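# Flip front cover, snap onto base, place on conveyor

## Task

Orient the front cover the correct way, press it onto the base until it clips in place, and leave the assembled unit resting on the conveyor belt.

## Robot and tools

Robot: two arms, left_arm and right_arm, each ending in a five-finger hand (left_arm has a left hand, the mirror of the right). Measured base positions in the scene frame: left_arm (-0.043, +0.370, -0.002) m, right_arm (-0.006, -0.289, 0) m, both nearly unrotated. A post stands on the floor behind the arms. Loose objects may get an occasional small shove from outside. Nothing may be knocked out of the work area.

Frames. Scene frame: origin at table-top height midway between the nominal bases, +z up, +x out over the table, left_arm on the +y side (camera left/right does not match these names). Every hand pose, velocity and target in results is in that arm's own base frame. Offsets run along the arm's base axes, and rotations turn about the Hand target's position.

Hand point: sits 0.05 m in front of the palm and 0.15 m out from the wrist face. Its +z runs along straight fingers, +y out of the palm, +x across the palm away from the thumb on the right hand (toward the thumb on the left hand). Straight fingertips reach 0.06-0.07 m past it along +z, lying 0.06 m behind it along -y. A wrist bracket on the little-finger side can collide with things.

Row layout (used by execute_actions and move): 28 numbers, each in [-1, 1], always for both arms. Order: left dx, dy, dz, rx, ry, rz; left little, ring, middle, index, thumb_bend, thumb_turn, force_limit, speed; then the same 14 for the right arm. The six pose numbers are offsets, not poses: they count from that arm's Hand target at the start of the action (or move), in its base axes; 1.0 equals 0.6 m or 180 degrees; rx, ry, rz form one rotation vector. All zeros asks nothing new of that arm. Hand numbers are absolute motor targets: -1 open/straight, +1 closed; thumb_turn -1 beside the palm, +1 opposite the fingers. force_limit maps -1..+1 to about 0..10 N at the fingertip (0..15 N for both thumb motors). speed rises from near zero at -1 to full at +0.48 and stays full above that. Use speed -0.94 or lower for a gentle grip. No hand number means 'unchanged': to keep a hand as it is, resend the last eight numbers you sent it (if none yet, its hand_measured, hand_force_limit, hand_speed). The thumb-opposed grip holds objects about 0.035-0.065 m thick; thumb tip plus index pad can pinch light things up to about 0.08 m.

execute_actions(actions, cameras): actions is a list of actions; each action is a list of up to 15 rows, one per 1/30 s step, and a short action repeats its last row to 15 steps. Every row in an action is measured from the same start pose, and the next action starts from the new Hand target, so repeating an offset moves further. Images return only for an empty actions list or when cameras names them (["all"], a list of names, or [] for none).

move(target, speed, blend, blocking, cameras): target is one 28-number row or a list of up to 15 rows; every row's offsets count from the Hand targets at the move's start, not from the previous row. Hands' numbers change at the start (first row) or on arrival at each later row. speed: path top speed in m/s, 0.002 to 4.3, default 0.25 (turns up to twice that in rad/s), one value or one per row. blend: corner rounding in metres per row, 0 means stop at each. Paths are straight, all end together, are cut off after 10 s, and ignore obstacles and the other arm. blocking=false returns after about 0.5 s while the move continues. The result adds a move: line giving the ending (done, off_target, moving, held, fault) and any limits (paced = pose clipped, held = steps withheld).

wait(seconds 0-3600): sends nothing new, lets a running move continue. stop(): brakes a running move. zoom_image(camera, region [x0, y0, x1, y1] in pixels, at most 504 by 504) on the latest image from cam_head_left, cam_head_right, cam_high (672x504), cam_left_wrist or cam_right_wrist (616x616). show_instructions() shows reference pages. finished_scene() ends the scene irreversibly; the result must hold without the robot.

Results: end_effector_position (m) and end_effector_quat_wxyz per arm, Hand target (the last commanded pose after clipping, from which the next offsets count), joint positions, velocities (may be omitted when all are within noise), torques, motor temperatures, and per hand six-value lists hand_measured, hand_stopped_by (moving, target, force, stalled, fault) and hand_load_n (positive pushes a finger open; a lost grip shows as load near 0).

Behaviour to expect: orientation commands are clipped to 40 degrees from the current one each step. Hands often rest 1-3 cm (sometimes 5 cm) short, usually low, with no contact; a later execute_actions call re-requests the target, or send the remaining gap as an offset. To stop pressing on something, command back past the hand point. Motors keep pushing after a stop until moved away.

Avoid: dropping parts even a few millimetres, releasing moving parts, fast impacts, hard pushes on fixed or heavy items, letting the arms or hands touch each other, closing one hand on the other's fingers, overloading fingers, and long stretched or loaded holds (motors at 100 °C make the arm fall; MOTOR HOT warns at 85 °C). Paths near an arm's own base can swing its elbow.

Each tool is called after "Emit:" as name(argument=value, ...), one argument or row to a line, values as JSON.

Reference images:

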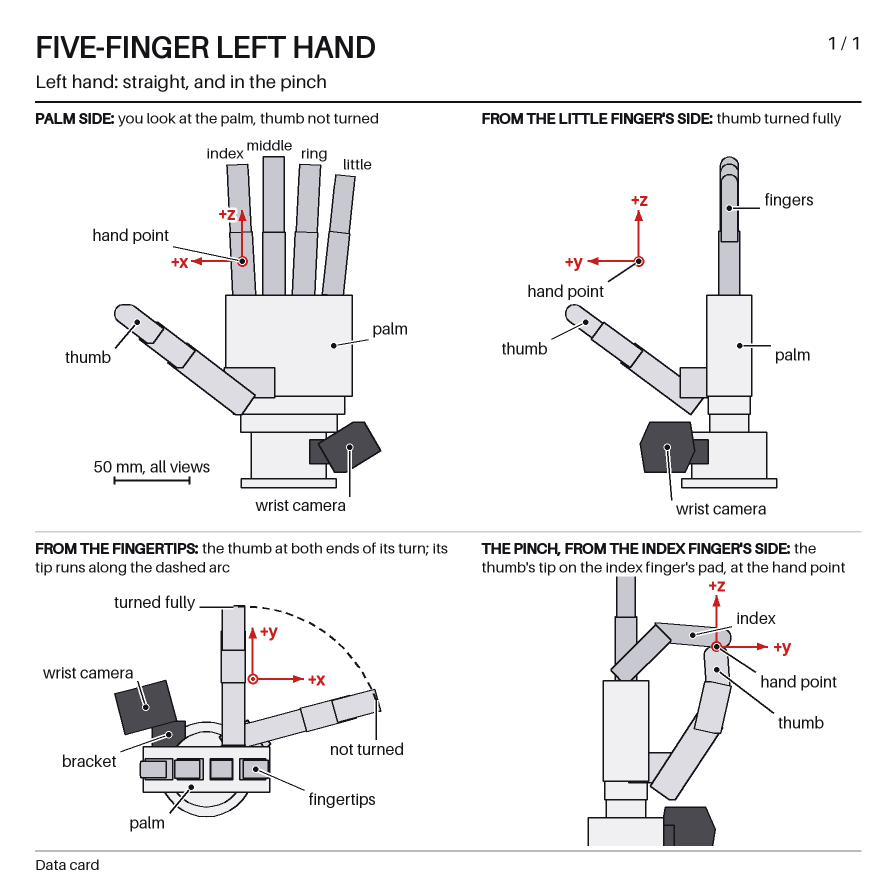

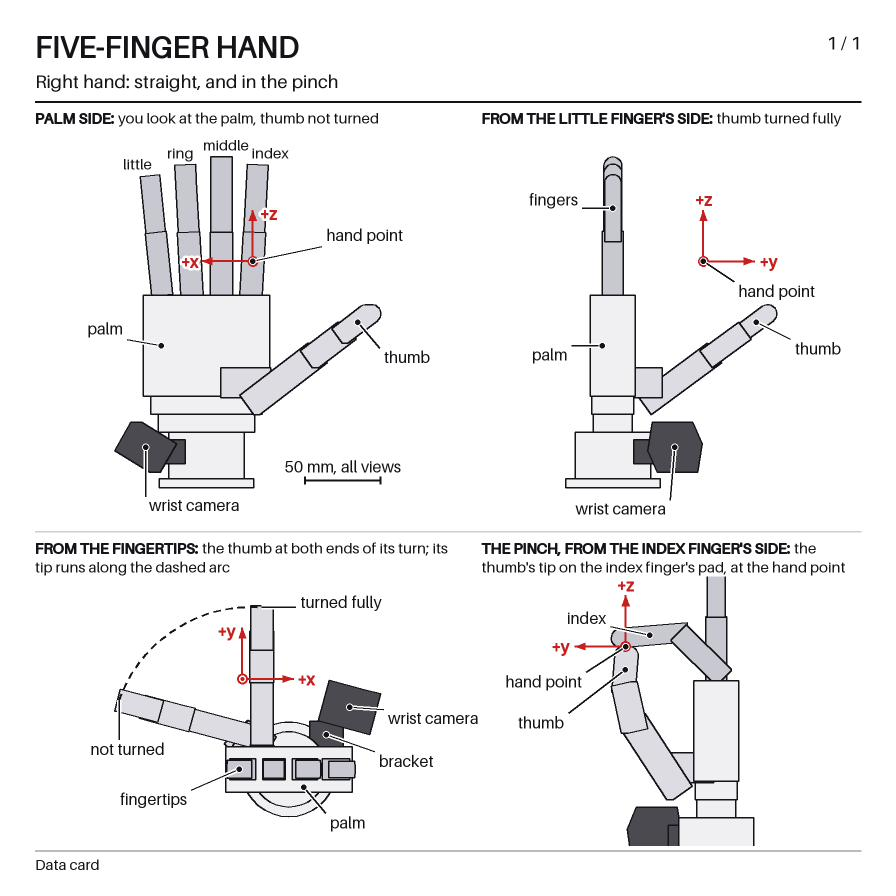

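## Session

Emit:
execute_actions(
  actions=[],
)

Scene clock: 0.00 s.
left_arm: end_effector_position=(+0.5754, -0.0934, +0.2947) hand_measured=(-1.000, -1.000, -1.000, -1.000, -1.000, -1.000) hand_load_n=(+0.0, +0.0, +0.0, +0.0, +0.0, +0.0) hand_stopped_by=(target, target, target, target, target, target) hand_force_limit=0.00 hand_speed=-0.80 end_effector_quat_wxyz=(+0.267, +0.940, +0.208, +0.041) | right_arm: end_effector_position=(+0.7073, -0.0788, +0.3638) hand_measured=(-1.000, -1.000, -1.000, -1.000, -1.000, -1.000) hand_load_n=(+0.0, +0.0, +0.0, +0.0, +0.0, +0.0) hand_stopped_by=(target, target, target, target, target, target) hand_force_limit=0.00 hand_speed=-0.80 end_effector_quat_wxyz=(+0.275, +0.896, +0.113, +0.330)
Joint positions: left_arm=[0.071 1.585 1.572 -1.381 0.52 -1.981] | right_arm=[0.106 1.802 1.902 -0.907 0.507 -1.923]
Joint velocities: within noise
Joint torques (N m): no reading
Motor temperatures (°C): left_arm=[27 28 30 24 24 24] | right_arm=[29 28 25 24 26 29]
Heat: left arm: hottest elbow 30 °C; right arm: hottest waist 29 °C.
Hand target: left_arm +0.5803, -0.0930, +0.3032; +0.268, +0.940, +0.205, +0.050 | right_arm +0.7100, -0.0786, +0.3805; +0.275, +0.891, +0.108, +0.345

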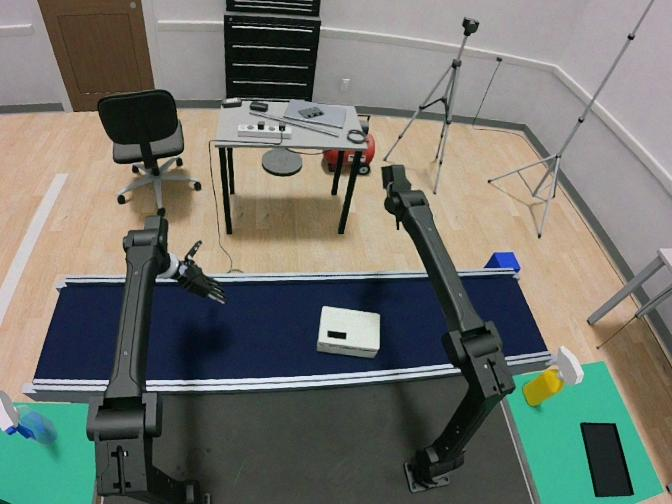

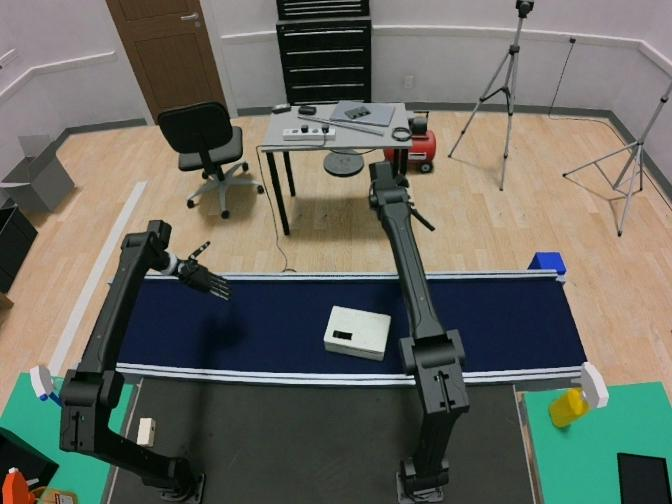

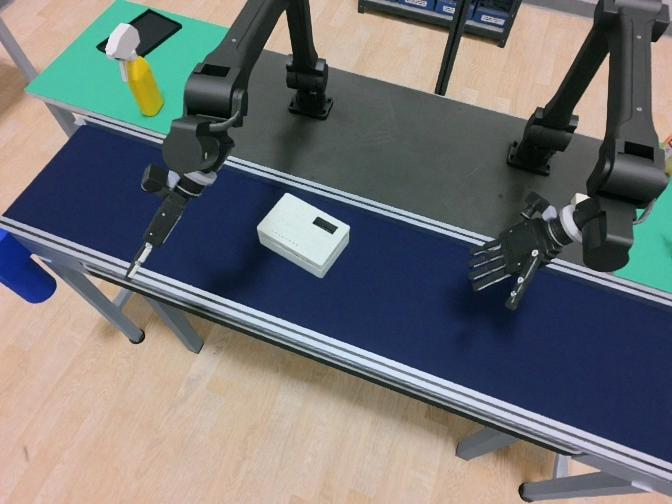

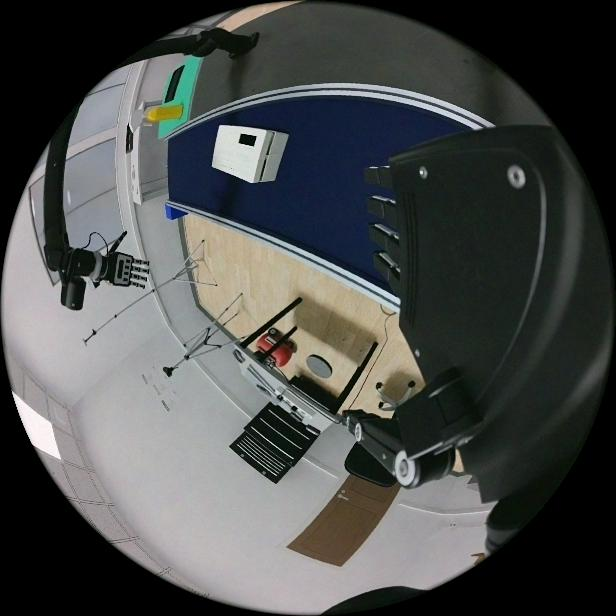

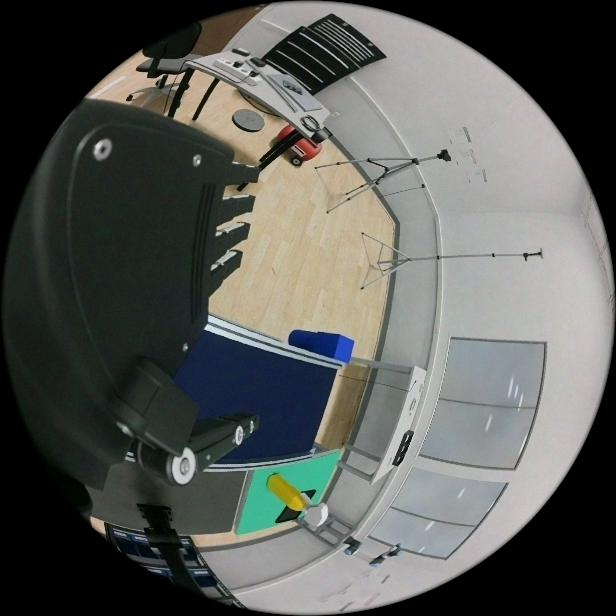

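Emit:
zoom_image(
  camera="cam_head_left",
  region=[280, 280, 420, 385],
)

Emit:
zoom_image(
  camera="cam_head_right",
  region=[290, 285, 430, 390],
)

Emit:
zoom_image(
  camera="cam_high",
  region=[230, 170, 380, 290],
)

Emit:
zoom_image(
  camera="cam_left_wrist",
  region=[190, 100, 310, 200],
)

Scaled by 3.600 from the camera's image (finer frame: 960x720).

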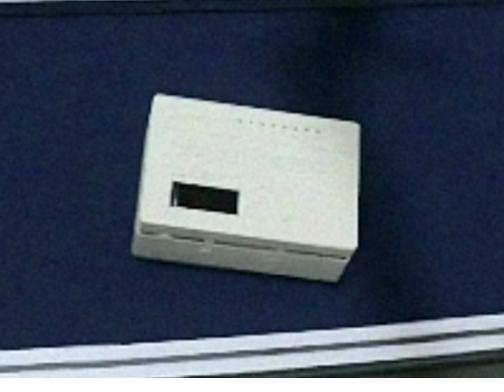

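Scaled by 3.600 from the camera's image (finer frame: 960x720).

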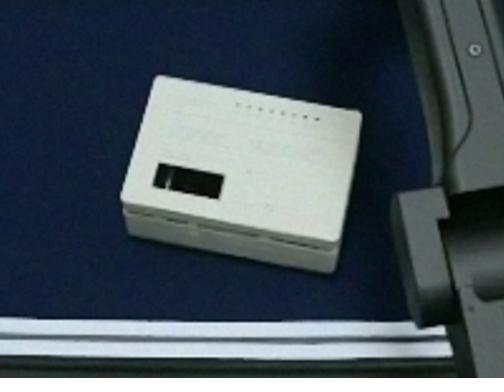

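Scaled by 3.360 from the camera's image (finer frame: 960x720).

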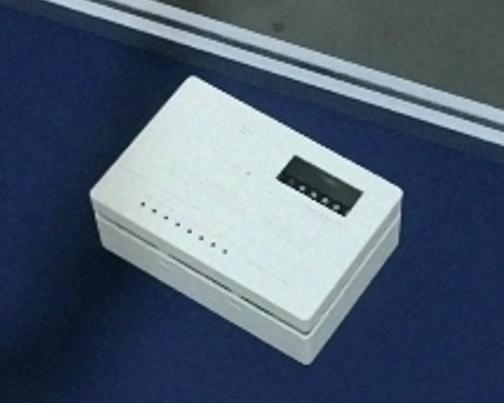

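Scaled by 4.200 from the camera's image (finer frame: 880x880).

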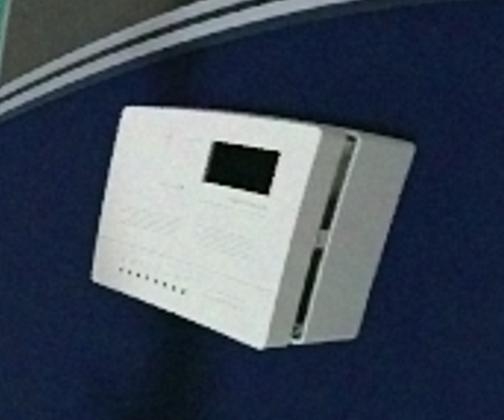

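Emit:
move(
  target=[-0.058,-0.46,0.165,0.162,0.063,0,-1,-1,-1,-1,-1,-1,0,-0.8,0,0,0,0,0,0,-1,-1,-1,-1,-1,-1,0,-0.8],
  speed=0.25,
  cameras=["all"],
)

Scene clock: 138.97 s.
left_arm: end_effector_position=(+0.5390, -0.3659, +0.3925) hand_measured=(-1.000, -1.000, -1.000, -1.000, -1.000, -1.000) hand_load_n=(+0.0, +0.0, +0.0, +0.0, +0.0, +0.0) hand_stopped_by=(target, target, target, target, target, target) hand_force_limit=0.00 hand_speed=-0.80 end_effector_quat_wxyz=(+0.108, +0.990, -0.004, +0.094) | right_arm: end_effector_position=(+0.7073, -0.0788, +0.3638) hand_measured=(-1.000, -1.000, -1.000, -1.000, -1.000, -1.000) hand_load_n=(+0.0, +0.0, +0.0, +0.0, +0.0, +0.0) hand_stopped_by=(target, target, target, target, target, target) hand_force_limit=0.00 hand_speed=-0.80 end_effector_quat_wxyz=(+0.275, +0.896, +0.113, +0.330)
Joint positions: left_arm=[-0.509 1.793 2.187 -1.694 0.098 -2.084] | right_arm=[0.106 1.802 1.902 -0.907 0.507 -1.923]
Joint torques (N m): left_arm=[0.21 -12.92 12.18 0.68 0.06 -0.07] | right_arm=[-1.14 -16.09 13.89 1.68 0.22 0]
Motor temperatures (°C): left_arm=[27 30 44 24 25 24] | right_arm=[29 38 41 25 26 29]
Heat: left arm: hottest elbow 44 °C; right arm: hottest elbow 41 °C.
Hand target: left_arm +0.5453, -0.3692, +0.4020; +0.002, +0.978, +0.211, +0.008 | right_arm +0.7100, -0.0786, +0.3805; +0.275, +0.891, +0.108, +0.345
Off the commanded pose: left_arm 0.012 m, 29 deg | right_arm 0.017 m, 2 deg.
joint sent to its limit (left arm) — joint 4 (wrist pitch), lower limit; joint 6 (wrist roll), lower limit. The joint targets are off in orientation, not in position.
move: off_target (left_arm)

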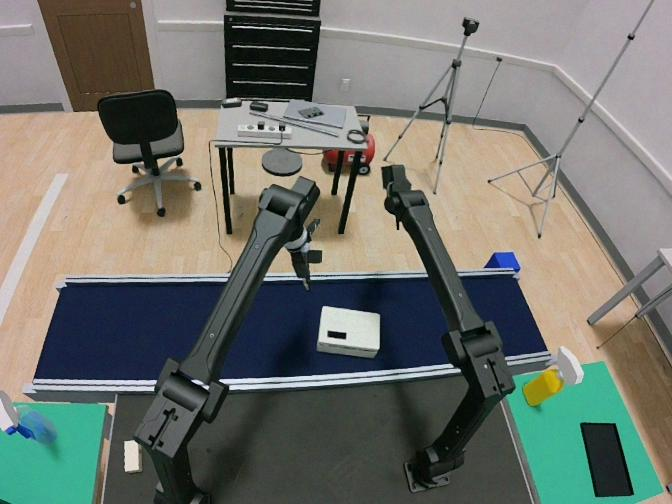

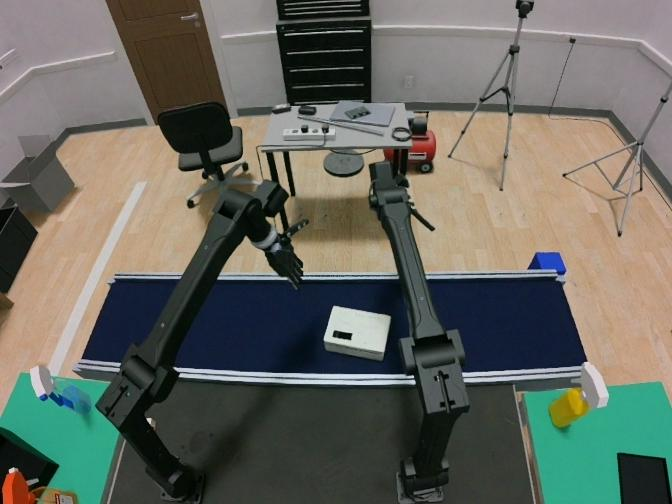

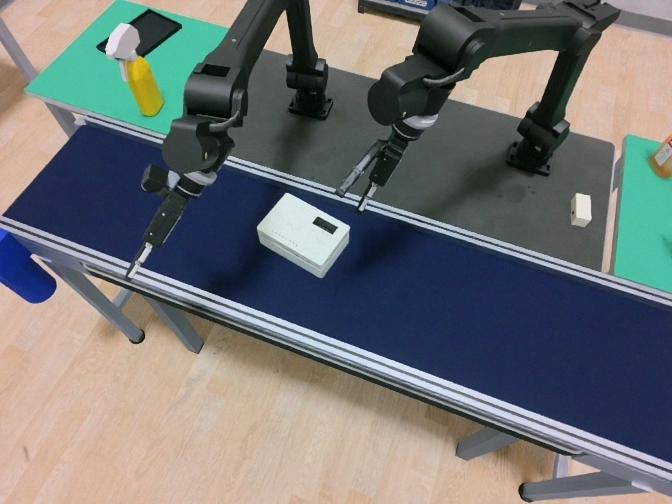

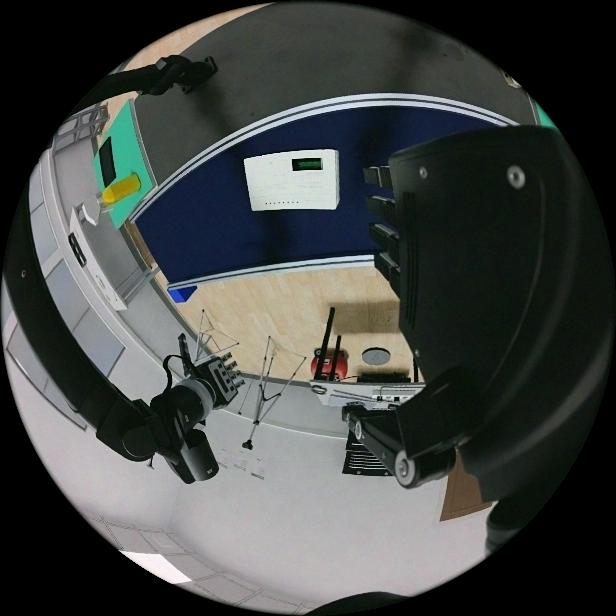

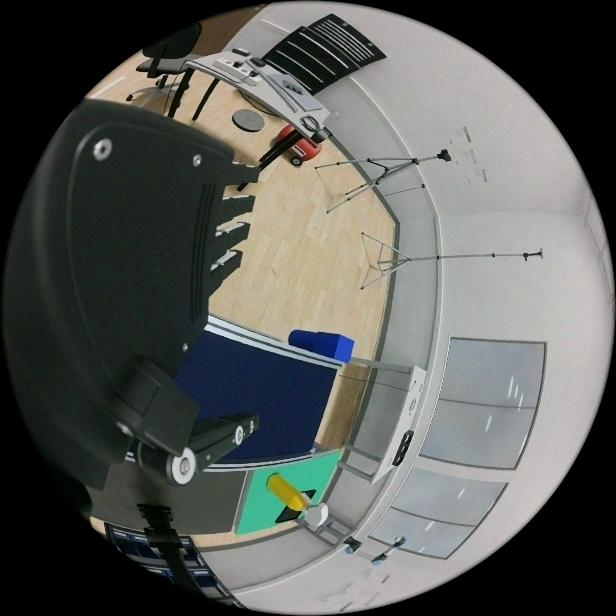

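Emit:
zoom_image(
  camera="cam_left_wrist",
  region=[230, 130, 360, 230],
)

Emit:
zoom_image(
  camera="cam_high",
  region=[230, 130, 430, 290],
)

Scaled by 3.877 from the camera's image (finer frame: 880x880).

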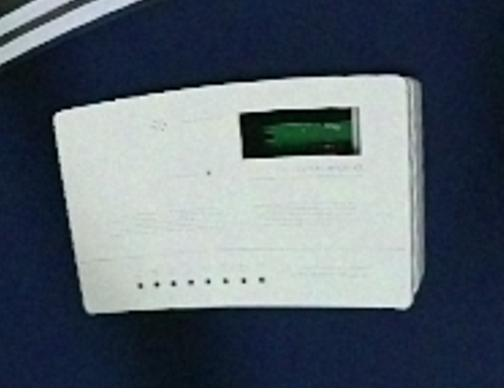

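Scaled by 2.520 from the camera's image (finer frame: 960x720).

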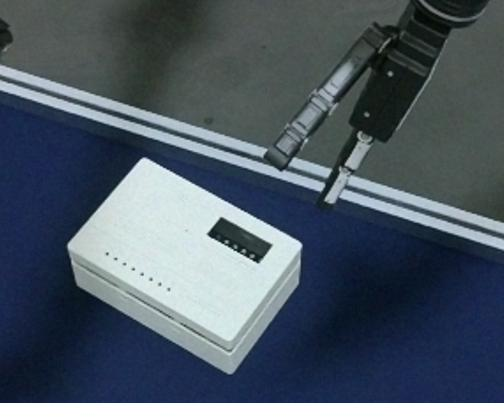

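Emit:
move(
  target=[
    [0.058,0.46,-0.165,-0.162,-0.063,0,-1,-1,-1,-1,-1,-1,0,-0.8,0,0,0,0,0,0,-1,-1,-1,-1,-1,-1,0,-0.8],
    [0.058,0.46,-0.165,-0.162,-0.063,0,-1,-1,-1,-1,-1,-1,0,-0.8,-0.386,0.489,-0.2,0.3296,0.0372,-0.5314,-1,-1,-1,-1,-1,-1,0,-0.8],
  ],
  speed=0.25,
  cameras=["all"],
)

Scene clock: 268.57 s.
left_arm: end_effector_position=(+0.5795, -0.0911, +0.3043) hand_measured=(-1.000, -1.000, -1.000, -1.000, -1.000, -1.000) hand_load_n=(+0.0, +0.0, +0.0, +0.0, -0.5, +0.0) hand_stopped_by=(target, target, target, target, target, target) hand_force_limit=0.00 hand_speed=-0.80 end_effector_quat_wxyz=(+0.266, +0.939, +0.212, +0.045) | right_arm: end_effector_position=(+0.4876, +0.2086, +0.2533) hand_measured=(-1.000, -1.000, -1.000, -1.000, -1.000, -1.000) hand_load_n=(+0.0, +0.0, +0.0, +0.0, +0.0, +0.0) hand_stopped_by=(target, target, target, target, target, target) hand_force_limit=0.00 hand_speed=-0.80 end_effector_quat_wxyz=(-0.007, +0.707, -0.707, +0.004)
Joint positions: left_arm=[0.073 1.588 1.599 -1.394 0.517 -1.991] | right_arm=[0.315 1.853 1.977 -1.679 0.002 0.315]
Joint torques (N m): left_arm=[0.09 -12.04 8.31 1.55 0.58 0.17] | right_arm=[-0.15 -16.38 9.37 0.06 -0.27 0.13]
Motor temperatures (°C): left_arm=[26 34 51 24 25 24] | right_arm=[29 40 43 25 26 29]
Heat: left arm: hottest elbow 51 °C; right arm: hottest elbow 43 °C.
Hand target: left_arm +0.5801, -0.0933, +0.3029; +0.268, +0.940, +0.205, +0.050 | right_arm +0.4784, +0.2148, +0.2606; +0.001, +0.707, -0.707, +0.000
Off the commanded pose: left_arm 0.003 m, 1 deg | right_arm 0.013 m, 1 deg.
joint sent to its limit (right arm) — joint 4 (wrist pitch), lower limit. The joint targets still meet the commanded pose.
move: off_target (right_arm)

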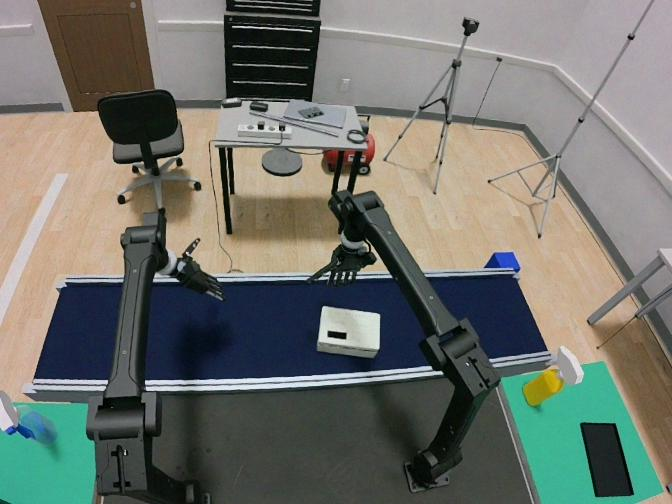

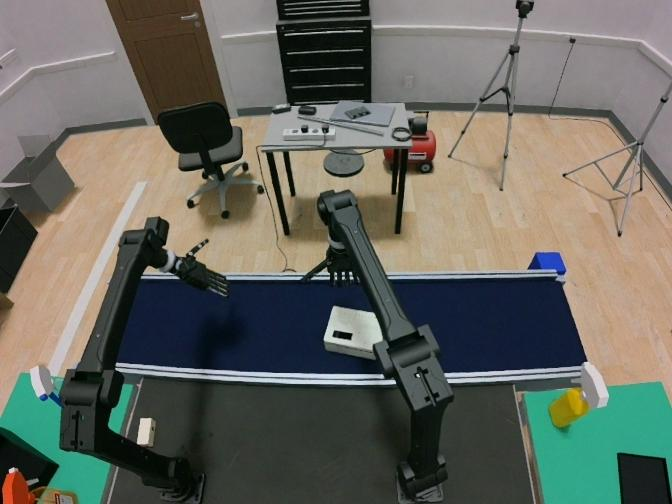

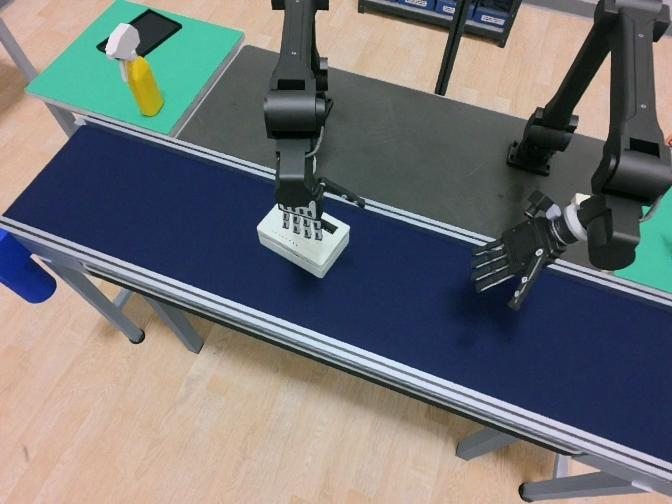

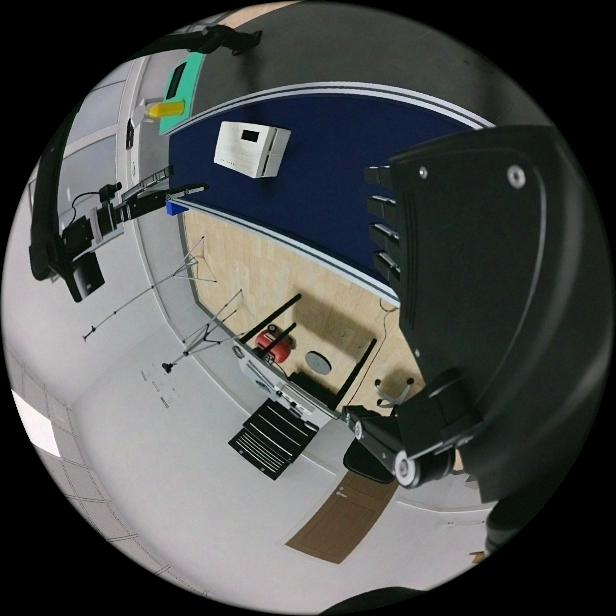

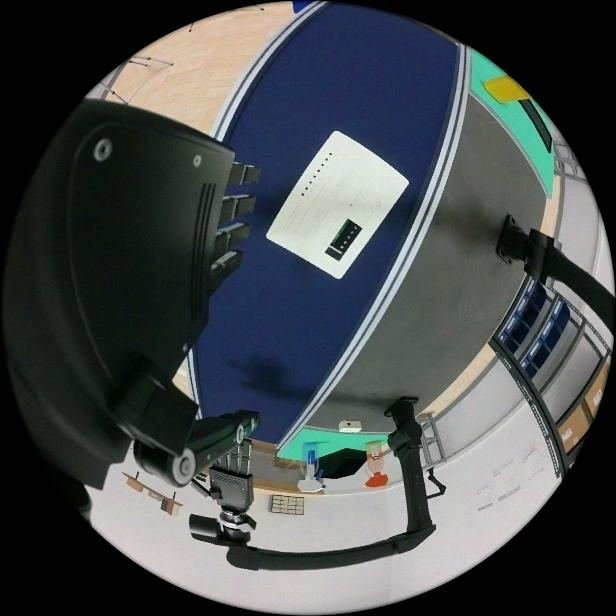

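Emit:
zoom_image(
  camera="cam_right_wrist",
  region=[210, 110, 430, 300],
)

Emit:
zoom_image(
  camera="cam_high",
  region=[230, 130, 430, 290],
)

Emit:
zoom_image(
  camera="cam_left_wrist",
  region=[190, 100, 310, 200],
)

Scaled by 2.291 from the camera's image (finer frame: 880x880).

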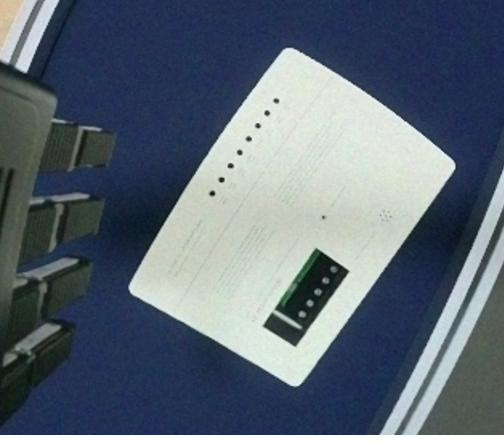

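Scaled by 2.520 from the camera's image (finer frame: 960x720).

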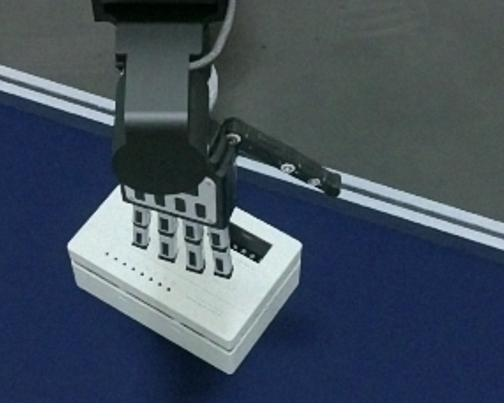

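Scaled by 4.200 from the camera's image (finer frame: 880x880).

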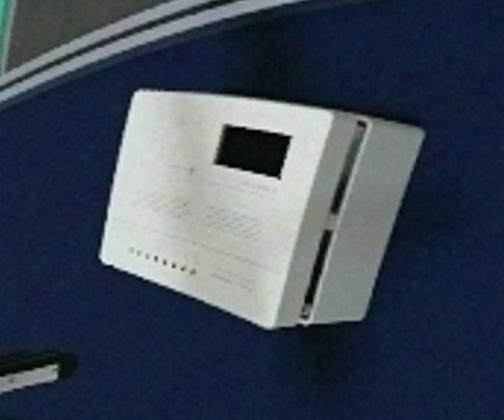

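Emit:
move(
  target=[-0.1,-0.25,-0.15,-0.139,0,0,-1,-1,-1,-1,-1,-1,0,-0.8,0,-0.1,0.15,0,0,0,-1,-1,-1,-1,-1,-1,0,-0.8],
  speed=0.25,
  cameras=["all"],
)

Scene clock: 401.77 s.
left_arm: end_effector_position=(+0.5192, -0.2399, +0.2215) hand_measured=(-1.000, -1.000, -1.000, -1.000, -1.000, -1.000) hand_load_n=(+0.0, +0.0, +0.0, +0.0, +0.0, +0.0) hand_stopped_by=(target, target, target, target, target, target) hand_force_limit=0.00 hand_speed=-0.80 end_effector_quat_wxyz=(+0.456, +0.881, +0.122, -0.033) | right_arm: end_effector_position=(+0.4756, +0.1603, +0.3316) hand_measured=(-1.000, -1.000, -1.000, -1.000, -1.000, -1.000) hand_load_n=(+0.0, +0.0, +0.0, +0.0, +0.0, -0.5) hand_stopped_by=(target, target, target, target, target, target) hand_force_limit=0.00 hand_speed=-0.80 end_effector_quat_wxyz=(-0.079, +0.698, -0.711, +0.036)
Joint positions: left_arm=[-0.116 1.588 1.2 -0.938 0.927 -2.084] | right_arm=[0.229 1.696 1.977 -1.679 -0.021 0.248]
Joint torques (N m): left_arm=[-0.21 -10.29 7.88 1.58 0.81 -0.05] | right_arm=[-2.02 -13.8 13.55 0.35 -0.27 -0.06]
Motor temperatures (°C): left_arm=[26 33 42 24 26 24] | right_arm=[29 41 36 24 25 29]
Heat: left arm: hottest elbow 42 °C; right arm: hottest shoulder 41 °C.
Hand target: left_arm +0.5201, -0.2432, +0.2131; +0.465, +0.860, +0.211, +0.005 | right_arm +0.4785, +0.1548, +0.3505; +0.001, +0.707, -0.707, +0.000
Off the commanded pose: left_arm 0.009 m, 11 deg | right_arm 0.020 m, 10 deg.
joint sent to its limit (left arm) — joint 6 (wrist roll), lower limit. The joint targets are off in orientation, not in position.
joint sent to its limit (right arm) — joint 4 (wrist pitch), lower limit. The joint targets are off in orientation, not in position.
move: off_target (left_arm, right_arm)

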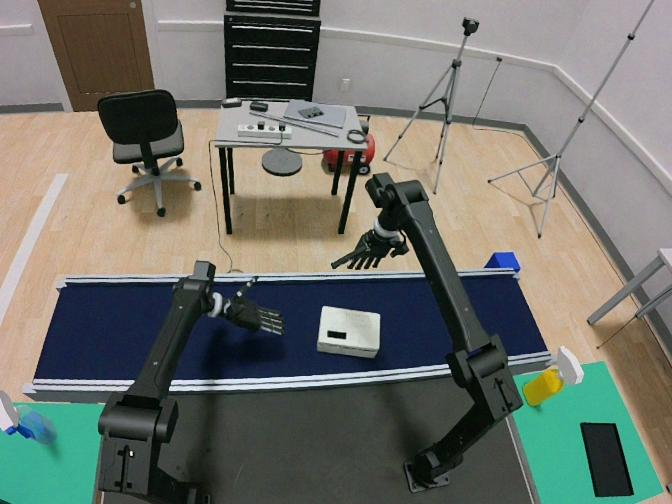

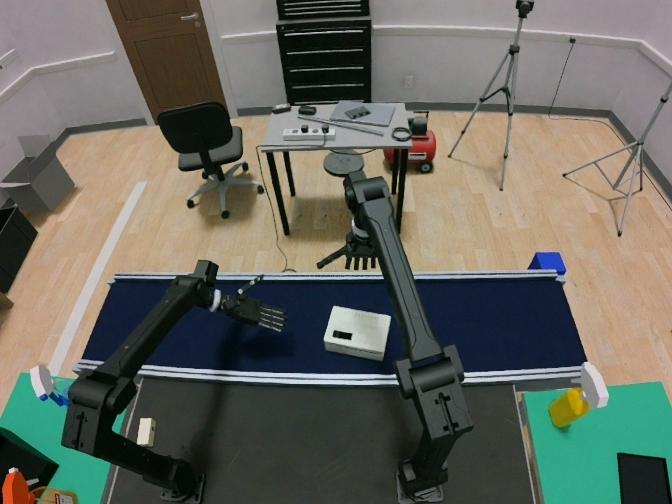

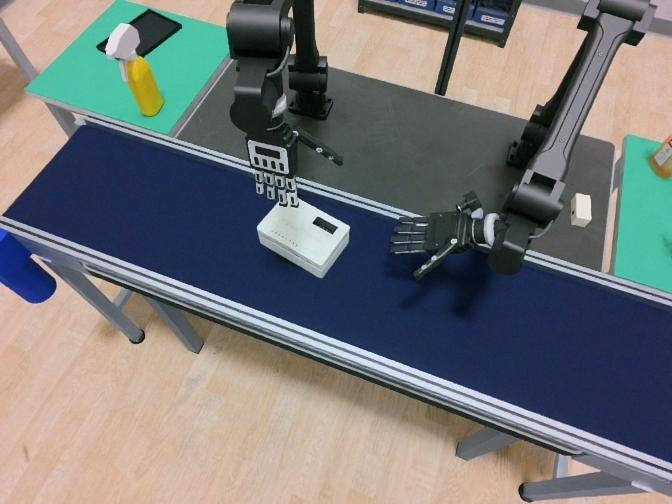

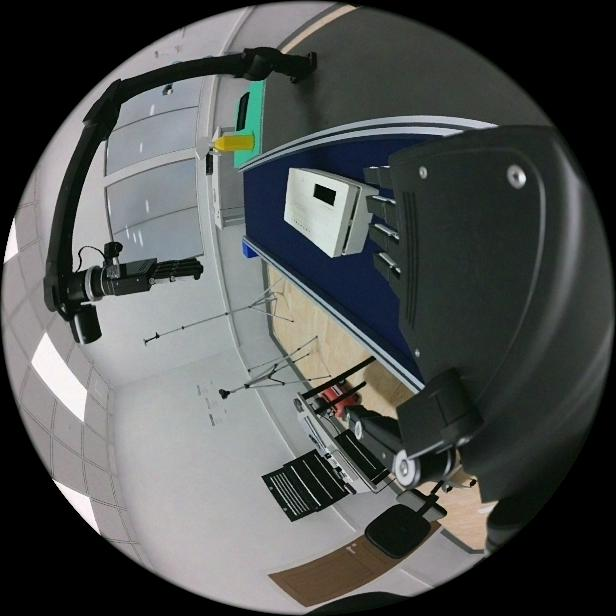

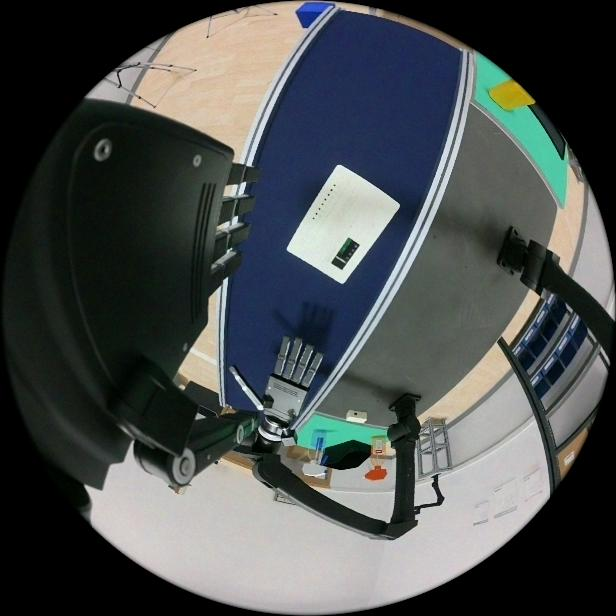

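Emit:
zoom_image(
  camera="cam_left_wrist",
  region=[270, 150, 400, 270],
)

Emit:
zoom_image(
  camera="cam_right_wrist",
  region=[210, 150, 430, 430],
)

Scaled by 3.877 from the camera's image (finer frame: 880x880).

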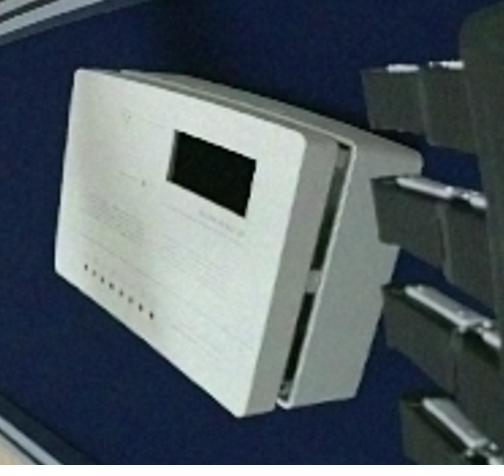

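Scaled by 1.800 from the camera's image (finer frame: 880x880).

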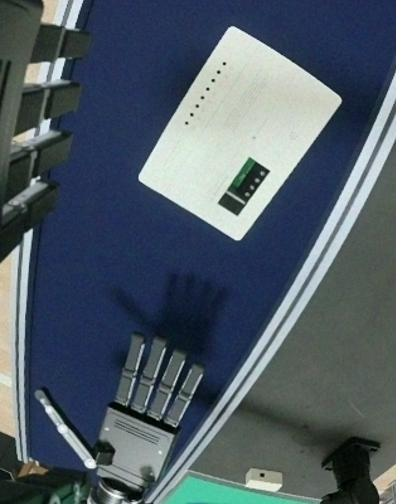

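Emit:
move(
  target=[0,0,0,0,0,0,-1,-1,-1,-1,-1,-1,0,-0.8,-0.0162,-0.2277,-0.2508,0.0499,0.0397,-0.5707,-1,-1,-1,-1,-1,-1,0,-0.8],
  speed=0.2,
  cameras=["all"],
)

Scene clock: 626.23 s.
left_arm: end_effector_position=(+0.5193, -0.2399, +0.2215) hand_measured=(-1.000, -1.000, -1.000, -1.000, -1.000, -1.000) hand_load_n=(+0.0, +0.0, +0.0, +0.0, +0.0, +0.0) hand_stopped_by=(target, target, target, target, target, target) hand_force_limit=0.00 hand_speed=-0.80 end_effector_quat_wxyz=(+0.456, +0.881, +0.122, -0.033) | right_arm: end_effector_position=(+0.4694, +0.0242, +0.1971) hand_measured=(-1.000, -1.000, -1.000, -1.000, -1.000, -1.000) hand_load_n=(+0.0, +0.0, +0.0, +0.0, +0.0, +0.0) hand_stopped_by=(target, target, target, target, target, target) hand_force_limit=0.00 hand_speed=-0.80 end_effector_quat_wxyz=(+0.002, +0.100, +0.991, +0.086)
Joint positions: left_arm=[-0.116 1.588 1.2 -0.937 0.927 -2.084] | right_arm=[-0.142 1.469 1.307 -1.412 -0.172 1.63]
Joint torques (N m): left_arm=[-0.15 -10.29 7.87 1.61 0.81 -0.06] | right_arm=[-2.14 -10.81 9.32 0.76 -0.44 0.11]
Motor temperatures (°C): left_arm=[26 31 42 24 27 24] | right_arm=[29 35 45 24 25 29]
Heat: left arm: hottest elbow 42 °C; right arm: hottest elbow 45 °C.
Hand target: left_arm +0.5202, -0.2433, +0.2132; +0.465, +0.860, +0.211, +0.005 | right_arm +0.4688, +0.0181, +0.2001; +0.010, +0.113, +0.990, +0.087
Off the commanded pose: left_arm 0.009 m, 11 deg | right_arm 0.007 m, 2 deg.
joint sent to its limit (left arm) — joint 6 (wrist roll), lower limit. The joint targets are off in orientation, not in position.
move: done

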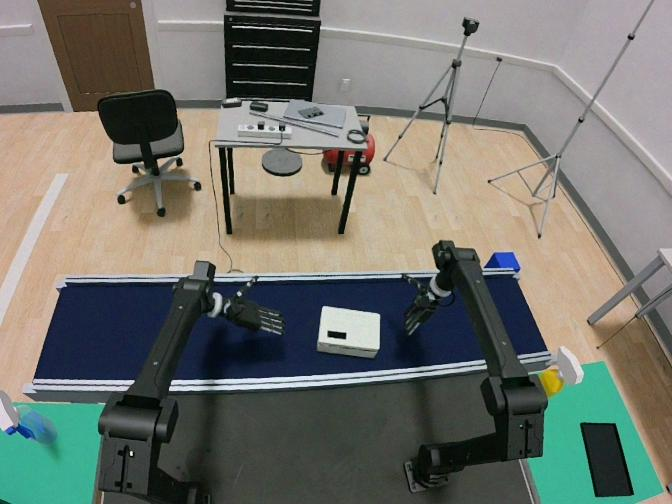

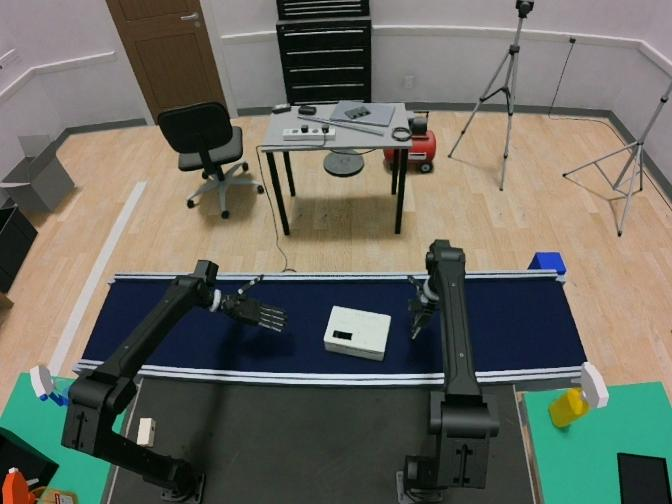

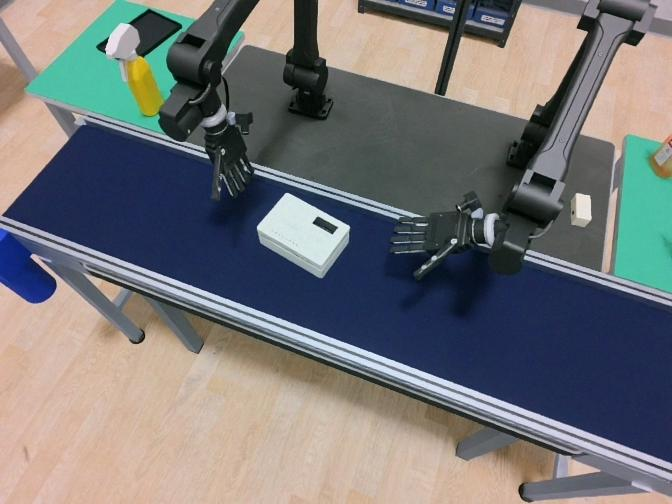

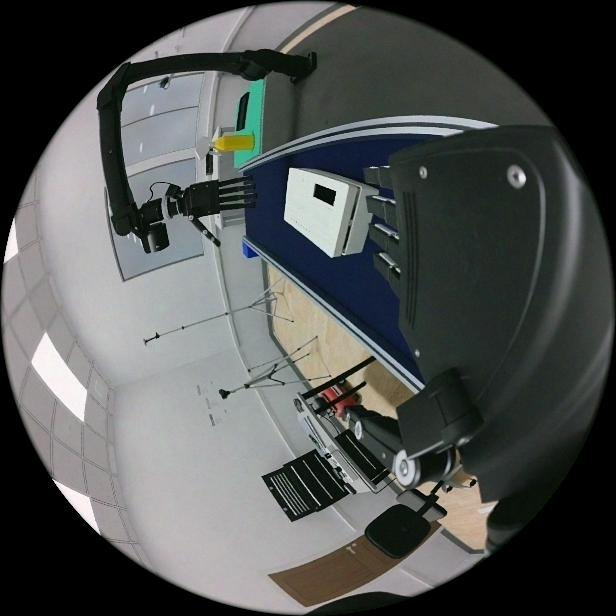

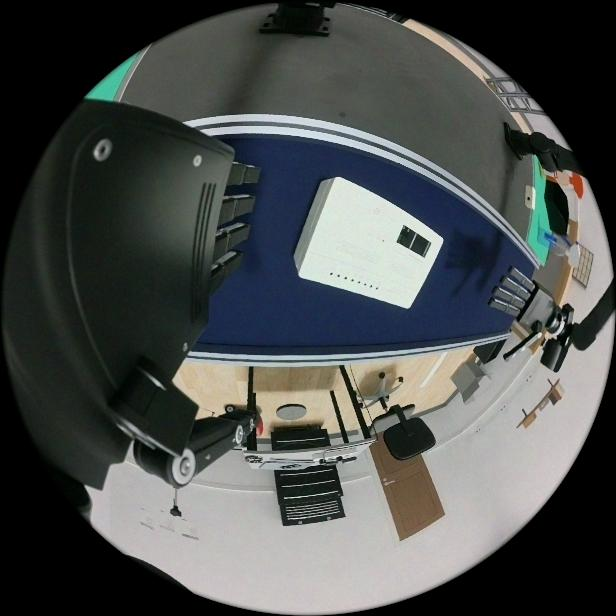

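Emit:
zoom_image(
  camera="cam_right_wrist",
  region=[200, 140, 460, 330],
)

Emit:
zoom_image(
  camera="cam_left_wrist",
  region=[200, 140, 400, 290],
)

Emit:
zoom_image(
  camera="cam_high",
  region=[180, 110, 380, 290],
)

Scaled by 1.938 from the camera's image (finer frame: 880x880).

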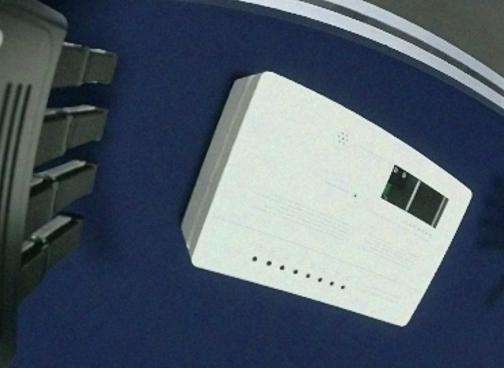

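Scaled by 2.520 from the camera's image (finer frame: 880x880).

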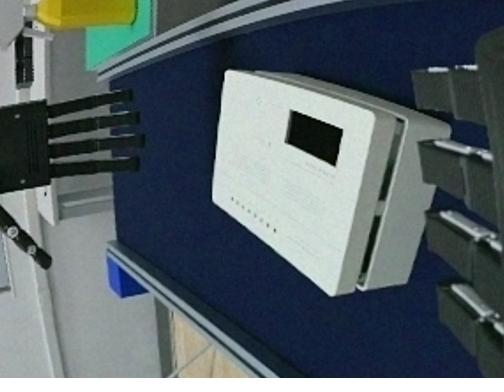

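Scaled by 2.520 from the camera's image (finer frame: 960x720).

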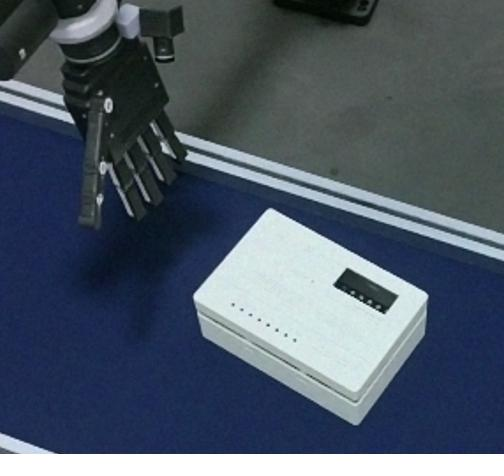

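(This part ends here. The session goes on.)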